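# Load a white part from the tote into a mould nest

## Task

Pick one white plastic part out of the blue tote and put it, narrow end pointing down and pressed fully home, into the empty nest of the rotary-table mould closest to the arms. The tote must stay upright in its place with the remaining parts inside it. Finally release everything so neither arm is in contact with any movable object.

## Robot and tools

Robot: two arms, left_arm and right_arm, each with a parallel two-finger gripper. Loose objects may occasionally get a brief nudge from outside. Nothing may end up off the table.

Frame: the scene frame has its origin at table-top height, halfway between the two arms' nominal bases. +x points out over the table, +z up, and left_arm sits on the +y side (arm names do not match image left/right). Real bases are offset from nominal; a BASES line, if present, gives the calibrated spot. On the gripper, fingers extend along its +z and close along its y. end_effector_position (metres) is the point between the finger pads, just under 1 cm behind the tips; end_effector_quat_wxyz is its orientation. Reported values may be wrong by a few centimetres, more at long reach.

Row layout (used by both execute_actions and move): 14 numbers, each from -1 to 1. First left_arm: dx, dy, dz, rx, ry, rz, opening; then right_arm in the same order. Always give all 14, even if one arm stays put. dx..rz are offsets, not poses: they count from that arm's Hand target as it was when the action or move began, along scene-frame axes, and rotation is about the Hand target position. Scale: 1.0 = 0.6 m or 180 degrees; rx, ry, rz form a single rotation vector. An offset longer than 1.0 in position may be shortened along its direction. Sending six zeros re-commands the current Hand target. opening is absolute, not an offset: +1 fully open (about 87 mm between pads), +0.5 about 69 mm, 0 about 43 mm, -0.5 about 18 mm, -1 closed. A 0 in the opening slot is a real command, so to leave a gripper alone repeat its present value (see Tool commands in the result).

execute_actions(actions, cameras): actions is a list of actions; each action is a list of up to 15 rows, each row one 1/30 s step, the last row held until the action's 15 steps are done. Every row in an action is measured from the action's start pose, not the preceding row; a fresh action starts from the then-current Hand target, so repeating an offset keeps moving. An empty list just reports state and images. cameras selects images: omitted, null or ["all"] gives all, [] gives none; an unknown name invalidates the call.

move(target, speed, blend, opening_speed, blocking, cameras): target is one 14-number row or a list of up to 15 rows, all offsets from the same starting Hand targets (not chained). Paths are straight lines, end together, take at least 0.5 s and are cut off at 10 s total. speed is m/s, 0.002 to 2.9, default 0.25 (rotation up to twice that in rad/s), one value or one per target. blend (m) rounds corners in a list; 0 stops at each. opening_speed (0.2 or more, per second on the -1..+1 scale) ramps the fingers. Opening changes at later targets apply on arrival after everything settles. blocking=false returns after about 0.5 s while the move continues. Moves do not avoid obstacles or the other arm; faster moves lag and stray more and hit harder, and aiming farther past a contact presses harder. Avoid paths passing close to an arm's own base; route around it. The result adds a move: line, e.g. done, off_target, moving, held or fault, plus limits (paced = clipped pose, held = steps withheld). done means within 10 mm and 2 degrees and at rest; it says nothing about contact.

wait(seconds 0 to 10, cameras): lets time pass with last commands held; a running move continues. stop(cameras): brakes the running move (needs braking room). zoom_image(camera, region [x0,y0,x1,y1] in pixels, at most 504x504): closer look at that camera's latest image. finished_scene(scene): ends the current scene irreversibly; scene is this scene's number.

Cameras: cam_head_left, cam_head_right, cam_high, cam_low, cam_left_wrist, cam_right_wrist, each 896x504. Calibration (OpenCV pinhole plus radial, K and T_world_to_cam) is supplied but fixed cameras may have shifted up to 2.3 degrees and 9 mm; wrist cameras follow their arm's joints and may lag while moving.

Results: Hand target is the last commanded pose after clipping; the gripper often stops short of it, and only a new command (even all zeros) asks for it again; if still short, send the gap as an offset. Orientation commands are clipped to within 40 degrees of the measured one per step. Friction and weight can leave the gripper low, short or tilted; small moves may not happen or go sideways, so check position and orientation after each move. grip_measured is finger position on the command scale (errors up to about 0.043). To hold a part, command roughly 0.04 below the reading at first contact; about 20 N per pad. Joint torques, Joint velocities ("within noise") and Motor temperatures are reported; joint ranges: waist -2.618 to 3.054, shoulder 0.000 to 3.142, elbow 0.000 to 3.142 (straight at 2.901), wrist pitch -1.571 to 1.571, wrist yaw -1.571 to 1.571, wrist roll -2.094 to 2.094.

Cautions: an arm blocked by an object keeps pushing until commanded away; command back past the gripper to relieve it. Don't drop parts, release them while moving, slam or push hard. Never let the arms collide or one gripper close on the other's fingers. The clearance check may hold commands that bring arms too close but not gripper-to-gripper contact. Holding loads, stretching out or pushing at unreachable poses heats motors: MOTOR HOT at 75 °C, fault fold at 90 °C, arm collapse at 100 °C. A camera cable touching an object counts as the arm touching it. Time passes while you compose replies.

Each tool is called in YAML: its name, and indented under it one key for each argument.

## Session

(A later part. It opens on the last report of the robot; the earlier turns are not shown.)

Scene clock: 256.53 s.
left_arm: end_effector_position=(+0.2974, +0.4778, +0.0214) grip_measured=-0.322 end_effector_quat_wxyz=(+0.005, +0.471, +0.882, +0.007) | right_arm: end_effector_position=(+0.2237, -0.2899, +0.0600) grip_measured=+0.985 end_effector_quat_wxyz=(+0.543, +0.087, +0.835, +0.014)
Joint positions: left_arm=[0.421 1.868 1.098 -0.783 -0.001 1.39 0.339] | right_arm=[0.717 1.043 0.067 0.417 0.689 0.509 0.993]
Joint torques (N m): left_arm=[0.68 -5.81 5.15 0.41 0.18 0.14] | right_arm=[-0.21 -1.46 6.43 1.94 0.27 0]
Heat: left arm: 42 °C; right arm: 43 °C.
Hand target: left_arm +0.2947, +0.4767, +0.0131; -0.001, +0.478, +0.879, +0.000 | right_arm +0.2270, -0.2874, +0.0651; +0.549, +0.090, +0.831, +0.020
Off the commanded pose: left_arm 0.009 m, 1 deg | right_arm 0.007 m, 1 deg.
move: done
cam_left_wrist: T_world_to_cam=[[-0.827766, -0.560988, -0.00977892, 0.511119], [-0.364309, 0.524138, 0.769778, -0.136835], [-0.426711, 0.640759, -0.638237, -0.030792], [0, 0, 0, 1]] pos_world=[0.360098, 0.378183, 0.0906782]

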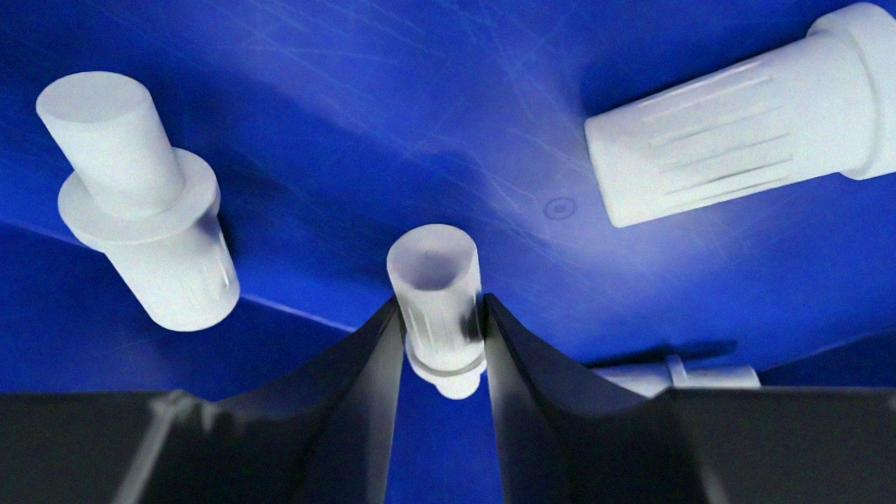

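move:
  target: [0,0,0.27,0,0,0,-0.5,0,0,0,0,0,0,1]
  speed: 0.12

zoom_image:
  camera: "cam_left_wrist"
  region: [250, 100, 650, 504]

Scene clock: 262.87 s.
left_arm: end_effector_position=(+0.2924, +0.4762, +0.1613) grip_measured=-0.322 end_effector_quat_wxyz=(-0.014, +0.472, +0.882, -0.013) | right_arm: end_effector_position=(+0.2237, -0.2899, +0.0600) grip_measured=+0.985 end_effector_quat_wxyz=(+0.543, +0.087, +0.835, +0.014)
Joint positions: left_arm=[0.421 1.766 1.546 -1.389 -0.004 1.39 0.339] | right_arm=[0.717 1.043 0.067 0.417 0.689 0.509 0.993]
Joint torques (N m): left_arm=[0.72 -9.13 9.14 0.01 0.2 0.14] | right_arm=[-0.46 -1.37 6.22 1.91 0.29 -0.02]
Heat: left arm: 42 °C; right arm: 43 °C.
Hand target: left_arm +0.2946, +0.4767, +0.1751; -0.001, +0.477, +0.879, +0.000 | right_arm +0.2270, -0.2874, +0.0651; +0.549, +0.090, +0.831, +0.020
Off the commanded pose: left_arm 0.014 m, 2 deg | right_arm 0.007 m, 1 deg.
move: off_target (left_arm)
cam_left_wrist: T_world_to_cam=[[-0.827148, -0.560256, 0.0440314, 0.498217], [-0.3238, 0.539153, 0.777475, -0.265794], [-0.459325, 0.62883, -0.62737, 0.0708221], [0, 0, 0, 1]] pos_world=[0.358566, 0.377898, 0.229142]

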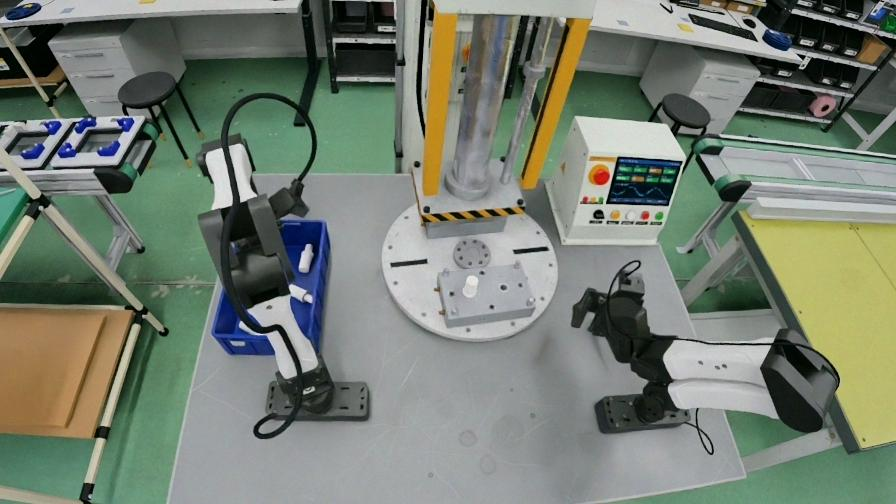

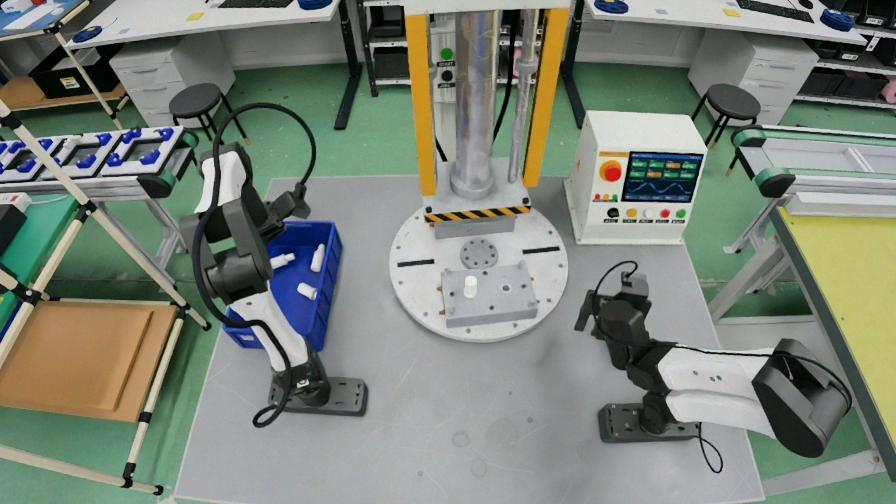

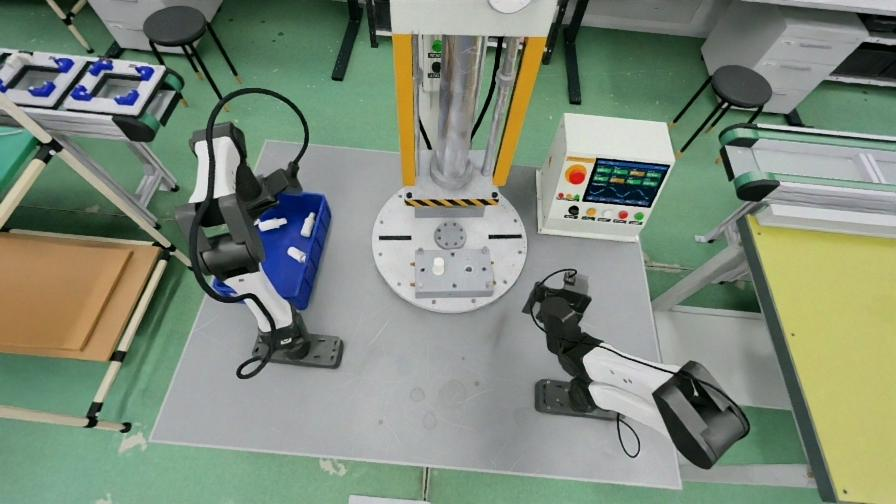

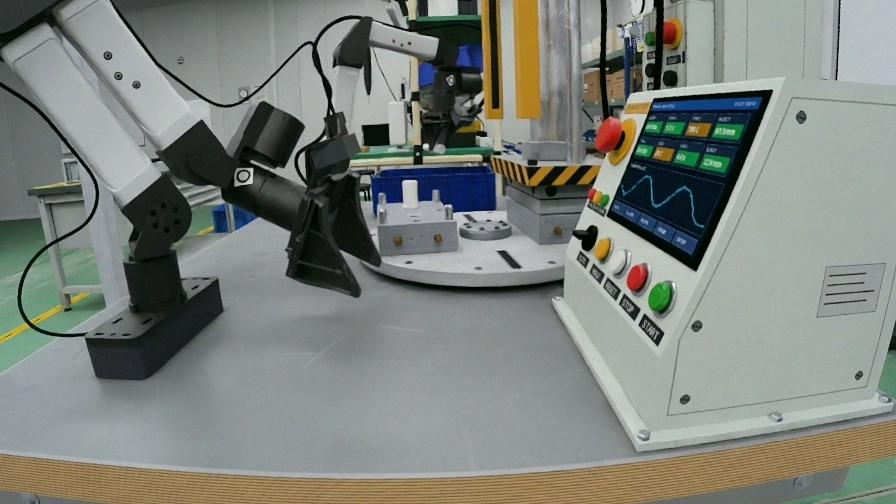

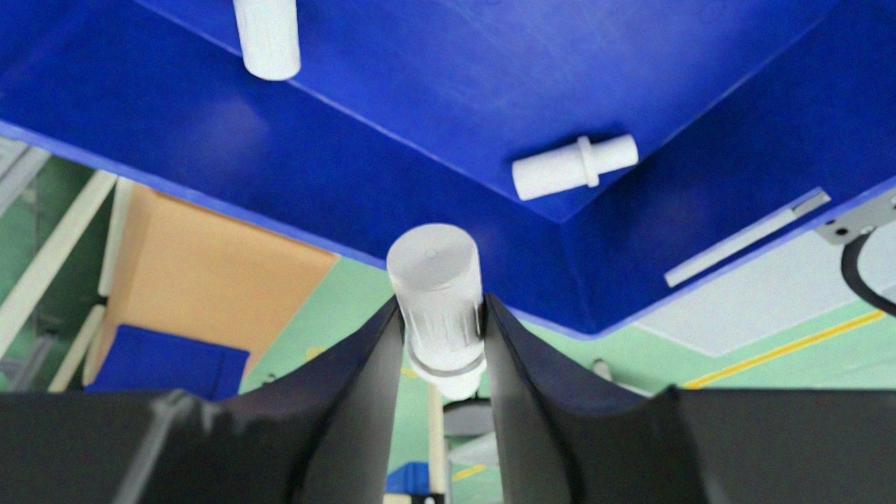

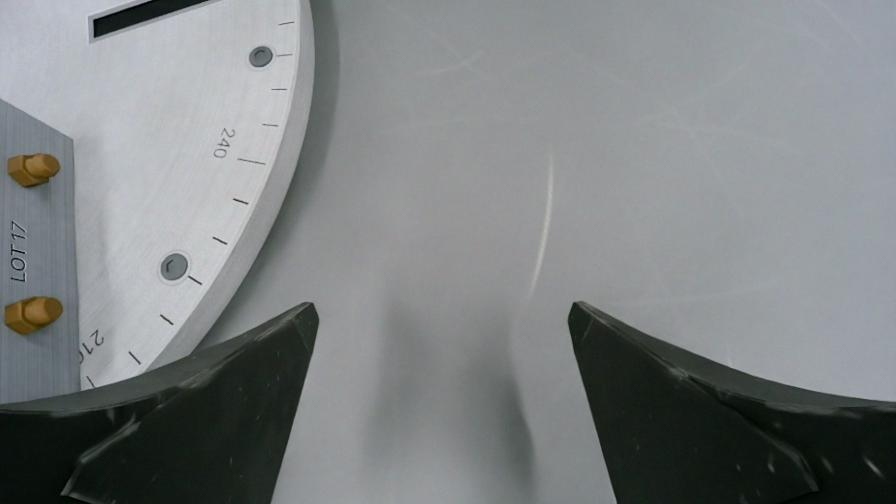

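Scaled by 1.248 (camera's finer frame: 1280x720).

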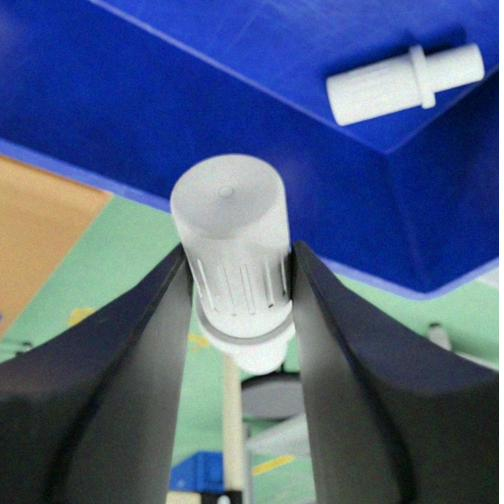

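move:
  target:
    - [0.01,-0.195,0.158,-0.136,-0.149,0.05,-0.5,0,0,0,0,0,0,1]
    - [0.042,-0.578,0.175,-0.256,-0.279,0.095,-0.5,0,0,0,0,0,0,1]
    - [-0.074,-0.928,0.125,-0.3407,-0.372,0.1262,-0.5,0,0,0,0,0,0,1]
  blend: [0.05,0.05,0]

Scene clock: 293.97 s.
left_arm: end_effector_position=(+0.2483, -0.0733, +0.2401) grip_measured=-0.322 end_effector_quat_wxyz=(+0.678, +0.184, +0.692, -0.164) | right_arm: end_effector_position=(+0.2237, -0.2899, +0.0600) grip_measured=+0.985 end_effector_quat_wxyz=(+0.543, +0.087, +0.835, +0.014)
Joint positions: left_arm=[-1.343 1.567 0.828 0.7 -0.858 -0.007 0.339] | right_arm=[0.717 1.043 0.067 0.417 0.689 0.509 0.993]
Joint torques (N m): left_arm=[0.5 -4.81 10.69 1.87 -0.03 0.08] | right_arm=[-0.35 -1.42 6.32 1.94 0.28 -0.01]
Heat: left arm: 43 °C; right arm: 44 °C.
Hand target: left_arm +0.2502, -0.0801, +0.2502; +0.686, +0.172, +0.686, -0.171 | right_arm +0.2270, -0.2874, +0.0651; +0.549, +0.090, +0.831, +0.020
Off the commanded pose: left_arm 0.012 m, 2 deg | right_arm 0.007 m, 1 deg.
move: off_target (left_arm)
cam_left_wrist: T_world_to_cam=[[-0.48403, -0.874902, -0.0161517, 0.0566024], [-0.684251, 0.389931, -0.616242, 0.368198], [0.545449, -0.287228, -0.787391, 0.167456], [0, 0, 0, 1]] pos_world=[0.187998, -0.0459522, 0.359667]

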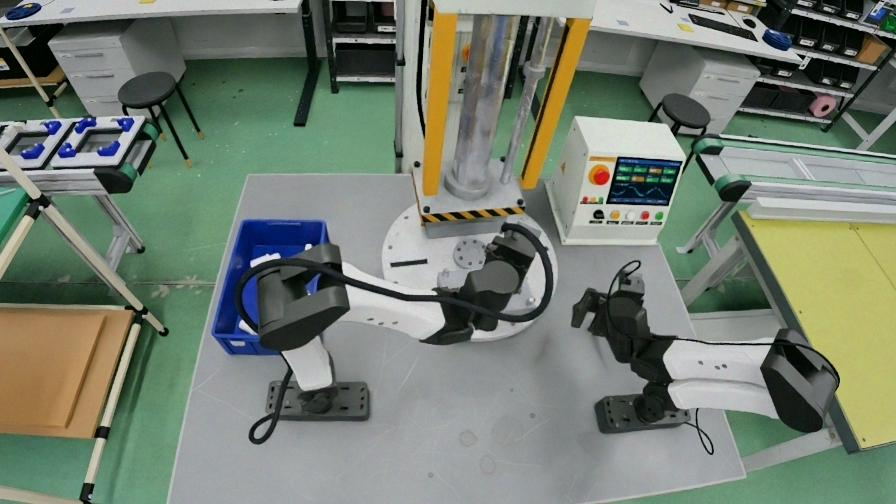

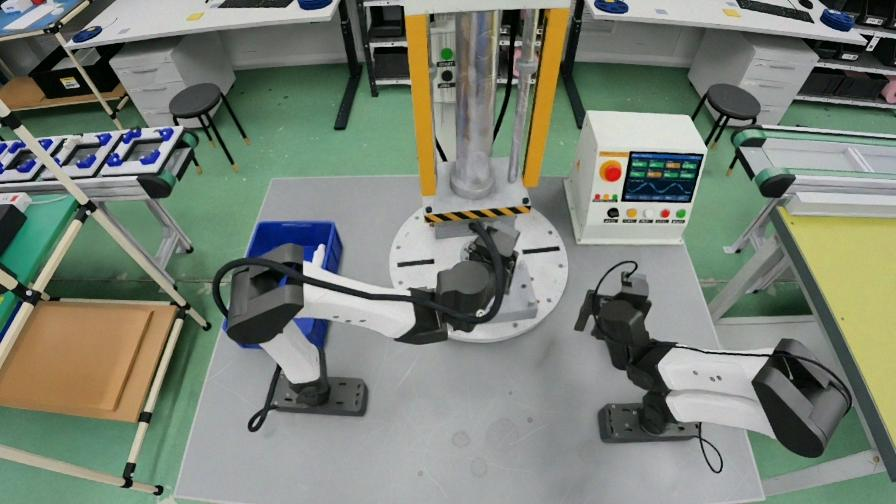

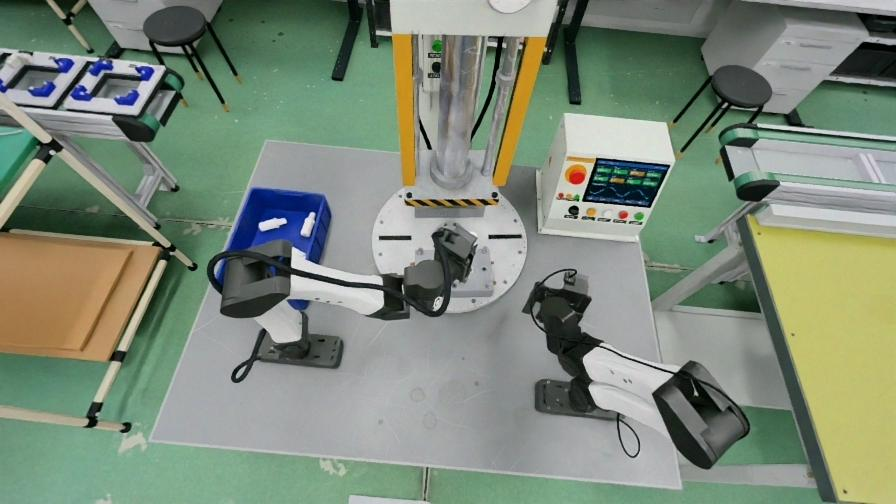

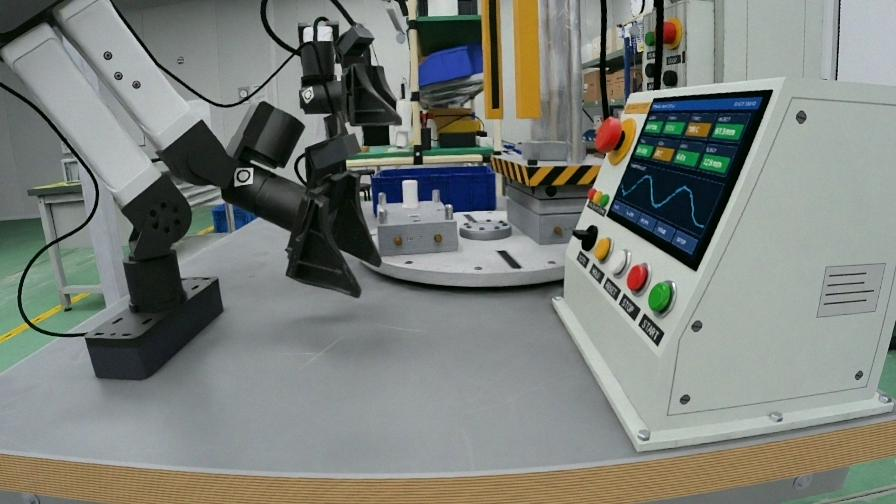

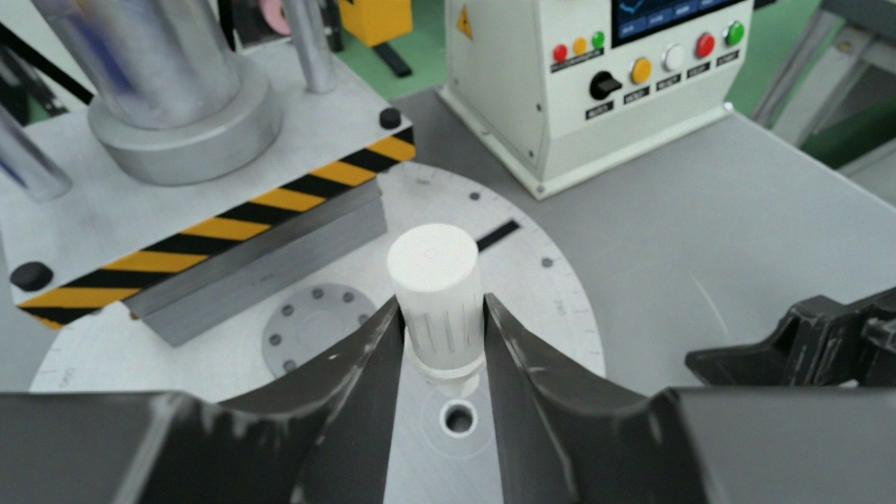

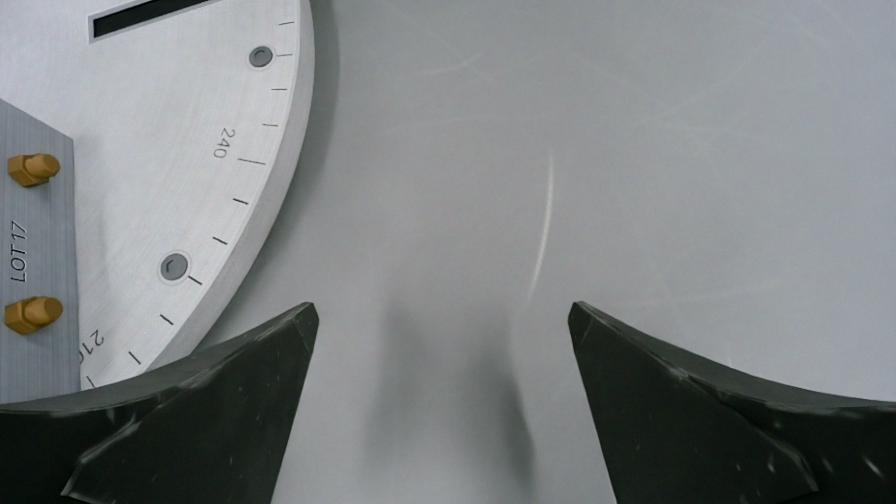

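zoom_image:
  camera: "cam_left_wrist"
  region: [340, 190, 580, 470]

zoom_image:
  camera: "cam_low"
  region: [290, 0, 470, 180]

zoom_image:
  camera: "cam_head_left"
  region: [400, 200, 600, 360]

zoom_image:
  camera: "cam_high"
  region: [380, 190, 540, 330]

Scaled by 1.800 (camera's finer frame: 1280x720).

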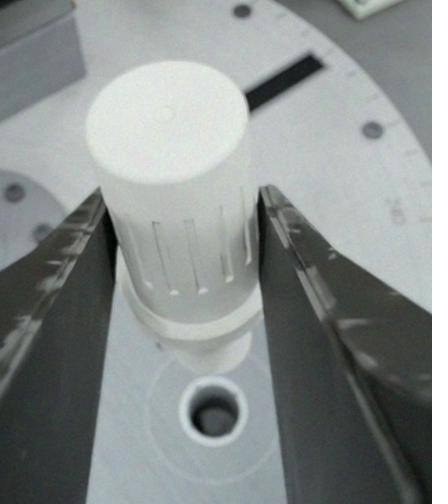

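Scaled by 2.800 (camera's finer frame: 1280x720).

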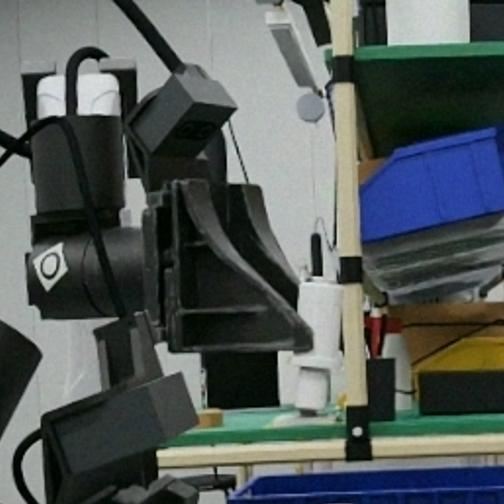

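Scaled by 2.520 (camera's finer frame: 1280x720).

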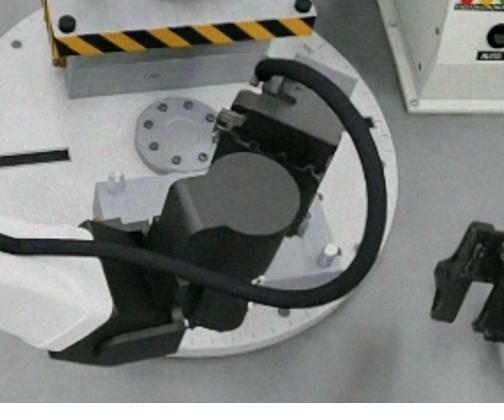

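Scaled by 3.150 (camera's finer frame: 1280x720).

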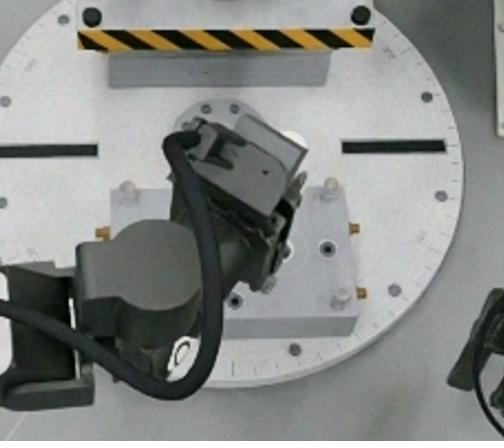

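move:
  target: [0.02,-0.0205,-0.125,0.007,-0.035,0,-0.5,0,0,0,0,0,0,1]
  speed: 0.12

zoom_image:
  camera: "cam_left_wrist"
  region: [340, 190, 580, 470]

zoom_image:
  camera: "cam_low"
  region: [330, 80, 510, 260]

Scene clock: 348.40 s.
left_arm: end_effector_position=(+0.2594, -0.0917, +0.1757) grip_measured=-0.322 end_effector_quat_wxyz=(+0.715, +0.196, +0.656, -0.145) | right_arm: end_effector_position=(+0.2237, -0.2899, +0.0600) grip_measured=+0.985 end_effector_quat_wxyz=(+0.543, +0.087, +0.835, +0.014)
Joint positions: left_arm=[-1.338 1.898 0.76 1.236 -0.859 0.164 0.339] | right_arm=[0.717 1.043 0.067 0.417 0.689 0.509 0.993]
Joint torques (N m): left_arm=[1.4 -5.81 5.55 2.13 0.28 0.01] | right_arm=[-0.34 -1.42 6.26 1.91 0.28 -0.03]
Motor temperatures (°C): left_arm=[29 39 47 34 28 29 29] | right_arm=[30 38 44 38 27 28 31]
Heat: left arm: 47 °C; right arm: 44 °C.
Hand target: left_arm +0.2622, -0.0924, +0.1752; +0.721, +0.188, +0.649, -0.154 | right_arm +0.2270, -0.2874, +0.0651; +0.549, +0.090, +0.831, +0.020
Off the commanded pose: left_arm 0.003 m, 2 deg | right_arm 0.007 m, 1 deg.
move: done
cam_left_wrist: T_world_to_cam=[[-0.470627, -0.87835, -0.0837346, 0.0529538], [-0.615782, 0.394937, -0.681789, 0.337427], [0.63192, -0.269306, -0.726741, 0.0738737], [0, 0, 0, 1]] pos_world=[0.186021, -0.0668557, 0.288175]

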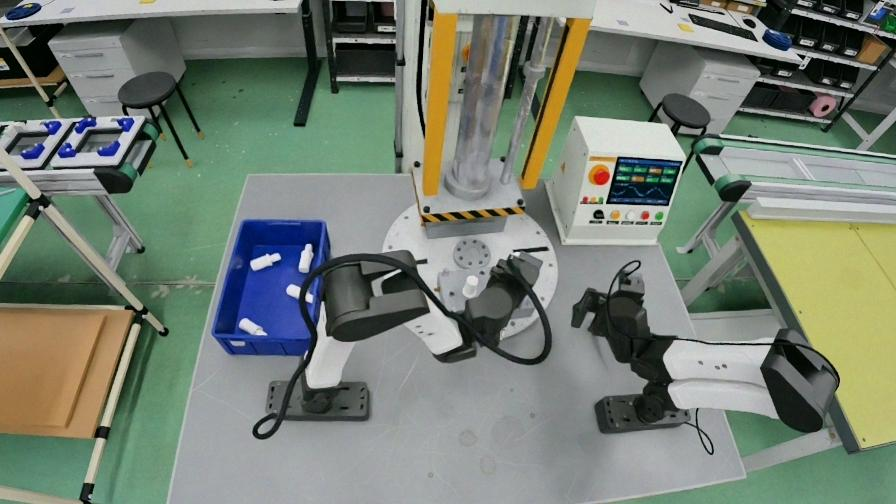

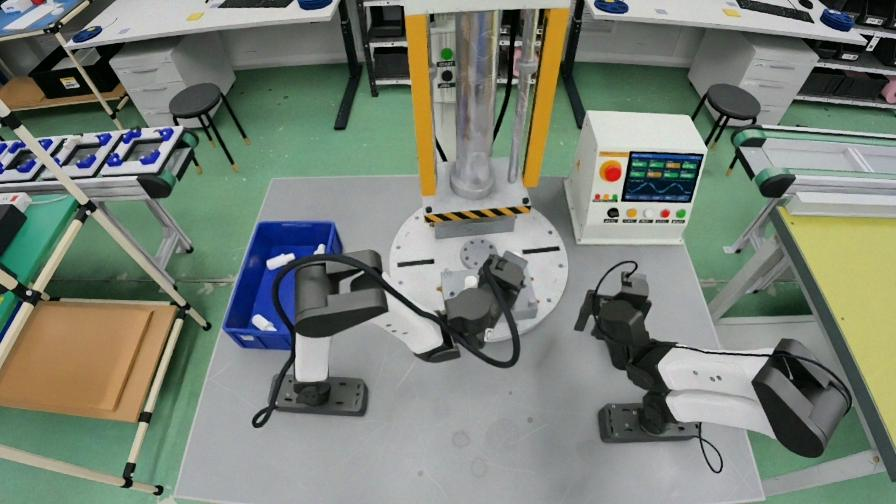

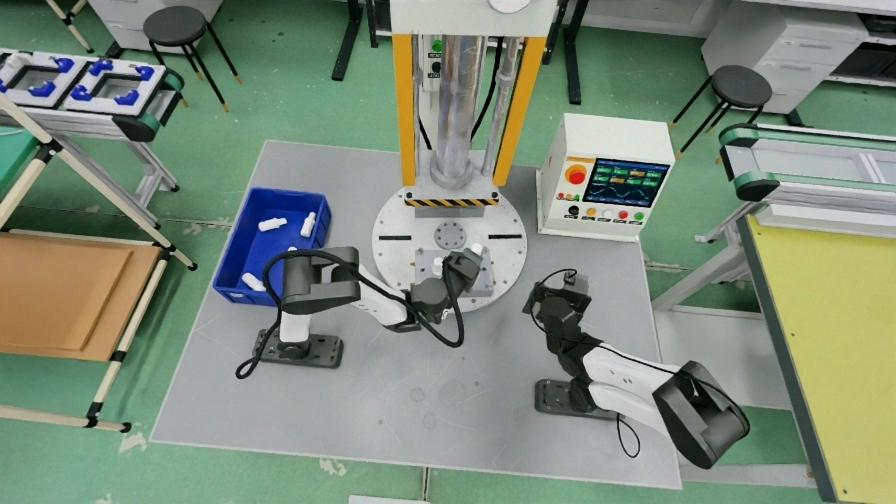

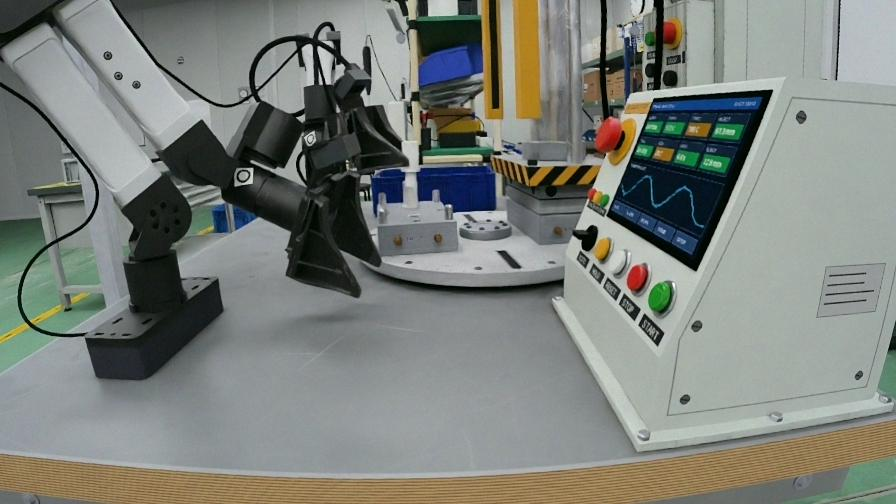

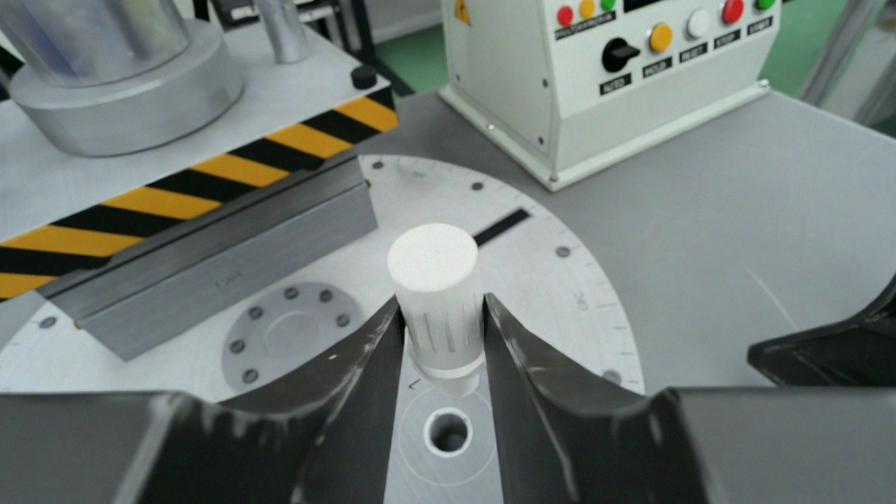

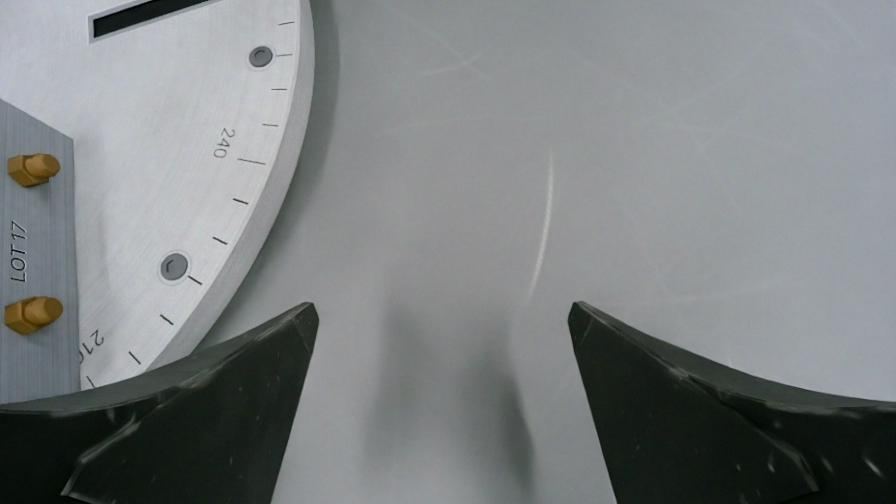

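Scaled by 1.800 (camera's finer frame: 1280x720).

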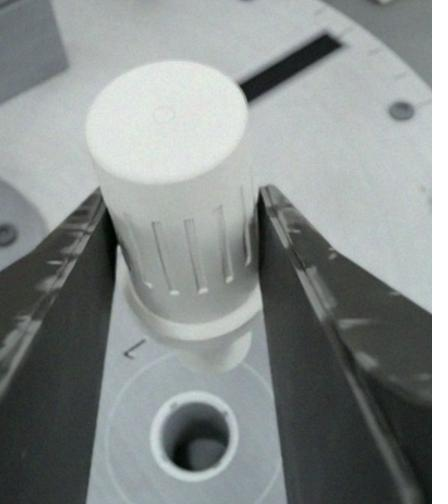

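Scaled by 2.800 (camera's finer frame: 1280x720).

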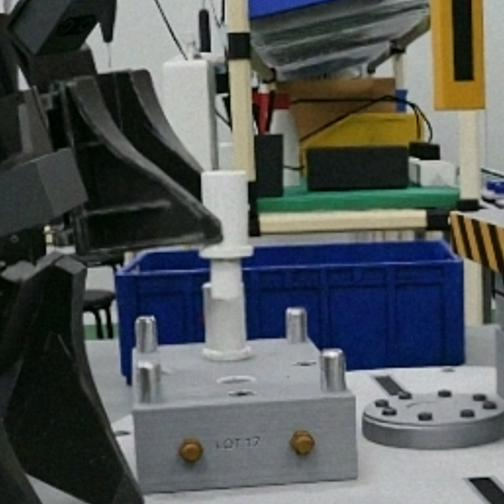

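move:
  target: [0.0067,0.011,-0.06,0.002,-0.008,0,-0.5,0,0,0,0,0,0,1]
  speed: 0.1
  cameras: ["cam_low","cam_left_wrist","cam_high"]

zoom_image:
  camera: "cam_left_wrist"
  region: [340, 190, 580, 470]

zoom_image:
  camera: "cam_low"
  region: [330, 100, 510, 280]

Scene clock: 370.07 s.
left_arm: end_effector_position=(+0.2642, -0.0845, +0.1327) grip_measured=-0.322 end_effector_quat_wxyz=(+0.715, +0.212, +0.654, -0.128) | right_arm: end_effector_position=(+0.2237, -0.2899, +0.0600) grip_measured=+0.985 end_effector_quat_wxyz=(+0.543, +0.087, +0.835, +0.014)
Joint positions: left_arm=[-1.323 2.043 0.717 1.41 -0.844 0.199 0.339] | right_arm=[0.717 1.043 0.067 0.417 0.689 0.509 0.993]
Joint torques (N m): left_arm=[1.33 -6.11 4.53 2.52 0.29 0.02] | right_arm=[-0.31 -1.4 6.24 1.93 0.26 0.01]
Heat: left arm: 45 °C; right arm: 44 °C.
Hand target: left_arm +0.2662, -0.0857, +0.1391; +0.728, +0.193, +0.641, -0.149 | right_arm +0.2270, -0.2874, +0.0651; +0.549, +0.090, +0.831, +0.020
Off the commanded pose: left_arm 0.007 m, 4 deg | right_arm 0.007 m, 1 deg.
move: off_target (left_arm)
cam_left_wrist: T_world_to_cam=[[-0.466941, -0.874776, -0.129356, 0.0633186], [-0.606945, 0.423429, -0.672552, 0.307066], [0.643105, -0.23553, -0.728657, 0.0417703], [0, 0, 0, 1]] pos_world=[0.189076, -0.064793, 0.245145]
Images, in order (width x height): cam_high 896x504, cam_low 896x504, cam_left_wrist 896x504.

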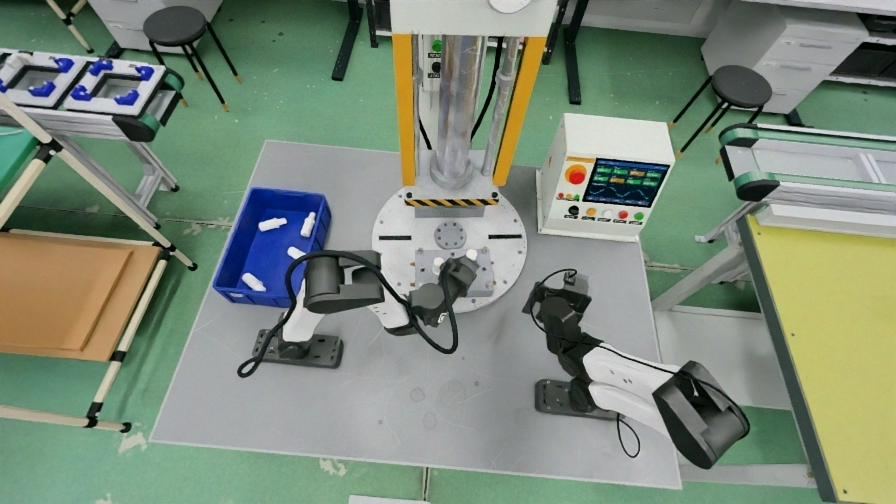

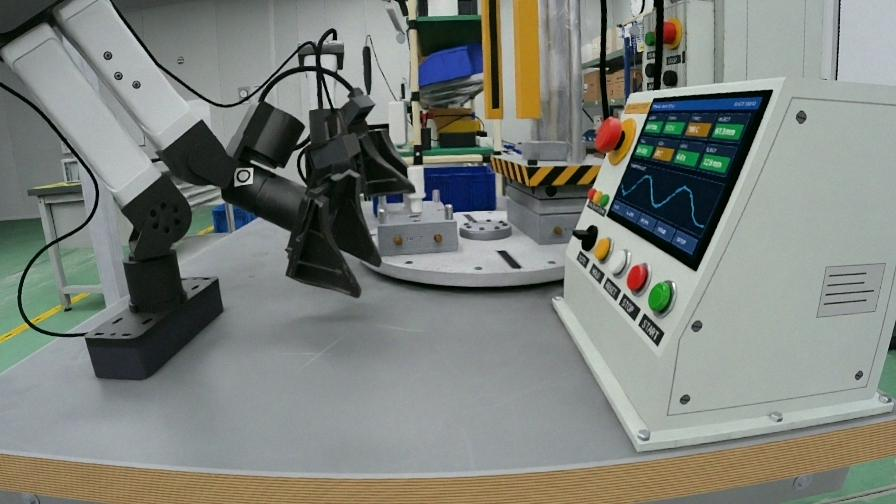

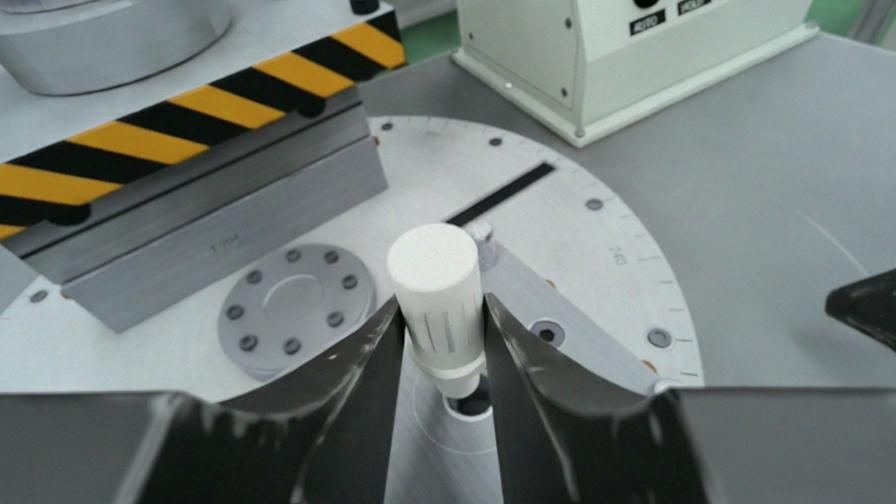

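Scaled by 1.800 (camera's finer frame: 1280x720).

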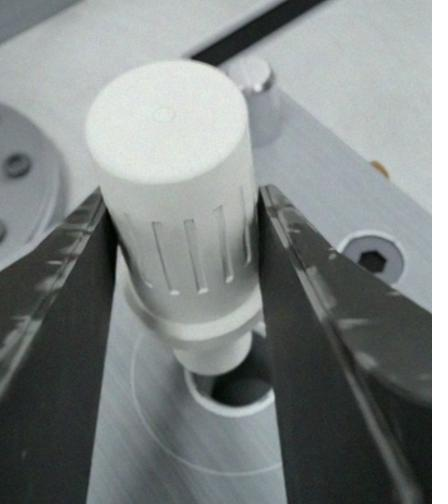

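Scaled by 2.800 (camera's finer frame: 1280x720).

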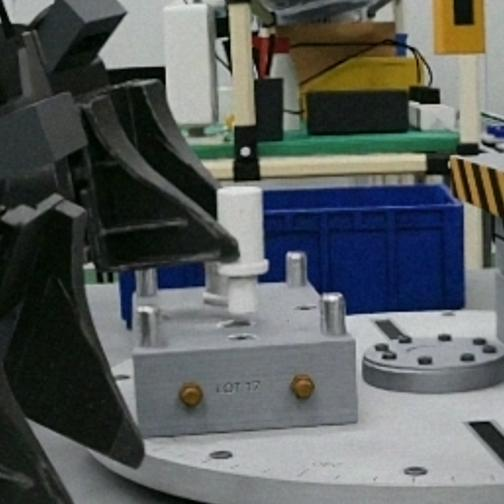

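move:
  target: [-0.0077,0.0017,0,-0.0127,-0.0095,0,-0.5,0,0,0,0,0,0,1]
  speed: 0.1
  cameras: ["cam_low","cam_left_wrist"]

zoom_image:
  camera: "cam_left_wrist"
  region: [340, 190, 580, 470]

zoom_image:
  camera: "cam_low"
  region: [370, 150, 470, 250]

Scene clock: 390.43 s.
left_arm: end_effector_position=(+0.2640, -0.0833, +0.1260) grip_measured=-0.331 end_effector_quat_wxyz=(+0.714, +0.217, +0.655, -0.123) | right_arm: end_effector_position=(+0.2237, -0.2899, +0.0600) grip_measured=+0.985 end_effector_quat_wxyz=(+0.543, +0.087, +0.835, +0.014)
Joint positions: left_arm=[-1.323 2.061 0.712 1.422 -0.843 0.205 0.335] | right_arm=[0.717 1.043 0.067 0.417 0.689 0.509 0.993]
Joint velocities: left_arm=[within noise] | right_arm=[0.007 -0.022 -0.002 0.022 0.154 0.007 -0.013]
Joint torques (N m): left_arm=[0.29 -6.3 3.67 3 0.14 -0.05] | right_arm=[-0.31 -1.47 6.32 1.94 0.27 0.01]
Heat: left arm: 44 °C; right arm: 44 °C.
Hand target: left_arm +0.2616, -0.0847, +0.1390; +0.741, +0.180, +0.627, -0.159 | right_arm +0.2270, -0.2874, +0.0651; +0.549, +0.090, +0.831, +0.020
Off the commanded pose: left_arm 0.013 m, 7 deg | right_arm 0.007 m, 1 deg.
joint sent to its limit (left arm) — joint 4 (wrist pitch), upper limit. The joint targets still meet the commanded pose.
move: off_target (left_arm)
cam_left_wrist: T_world_to_cam=[[-0.466904, -0.872597, -0.143441, 0.0653281], [-0.606469, 0.434018, -0.666201, 0.301983], [0.643581, -0.224059, -0.731848, 0.0384838], [0, 0, 0, 1]] pos_world=[0.188878, -0.0654386, 0.238717]

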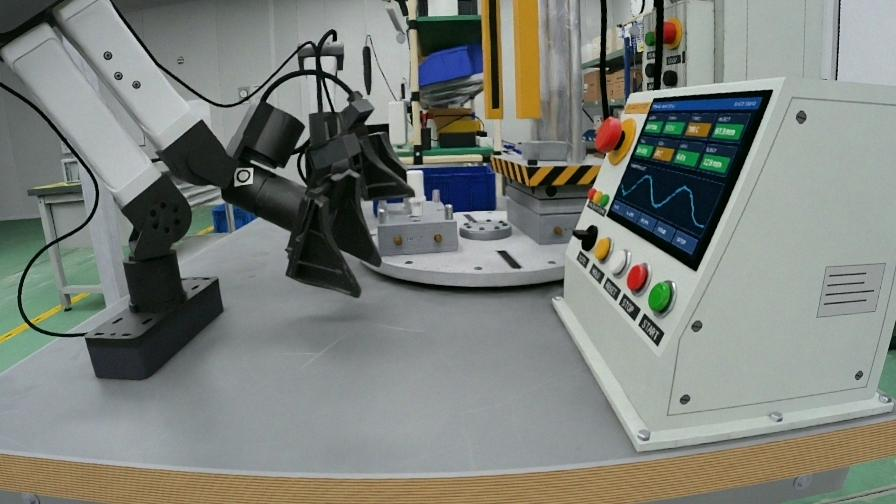

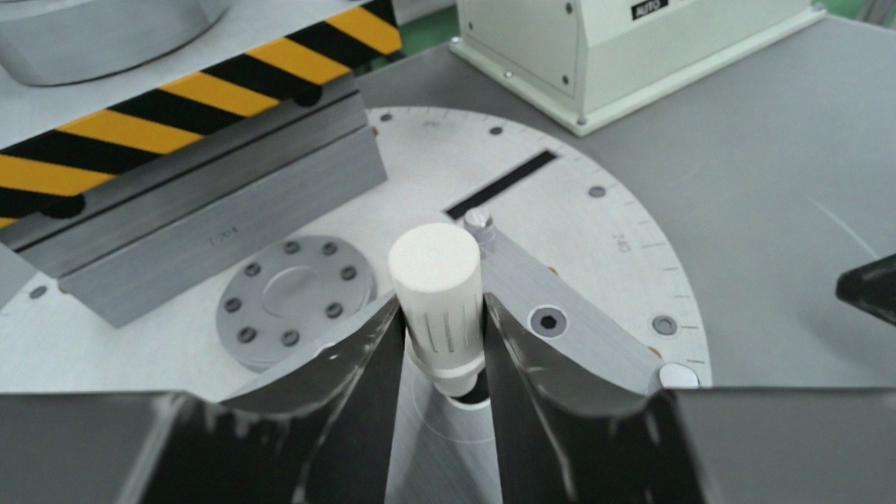

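Scaled by 1.800 (camera's finer frame: 1280x720).

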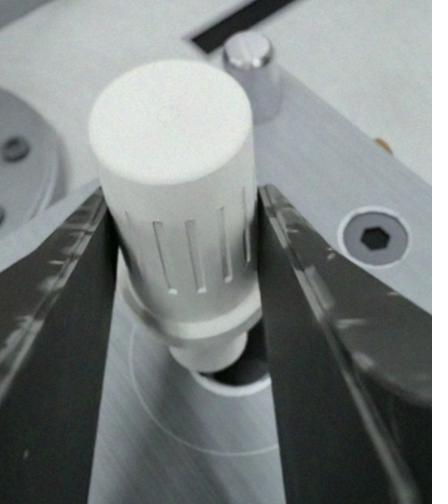

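Scaled by 5.040 (camera's finer frame: 1280x720).

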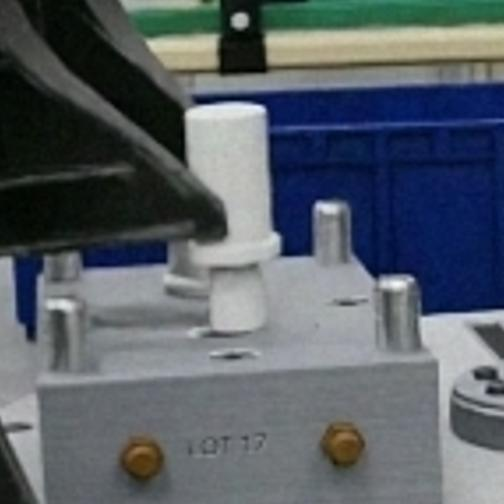

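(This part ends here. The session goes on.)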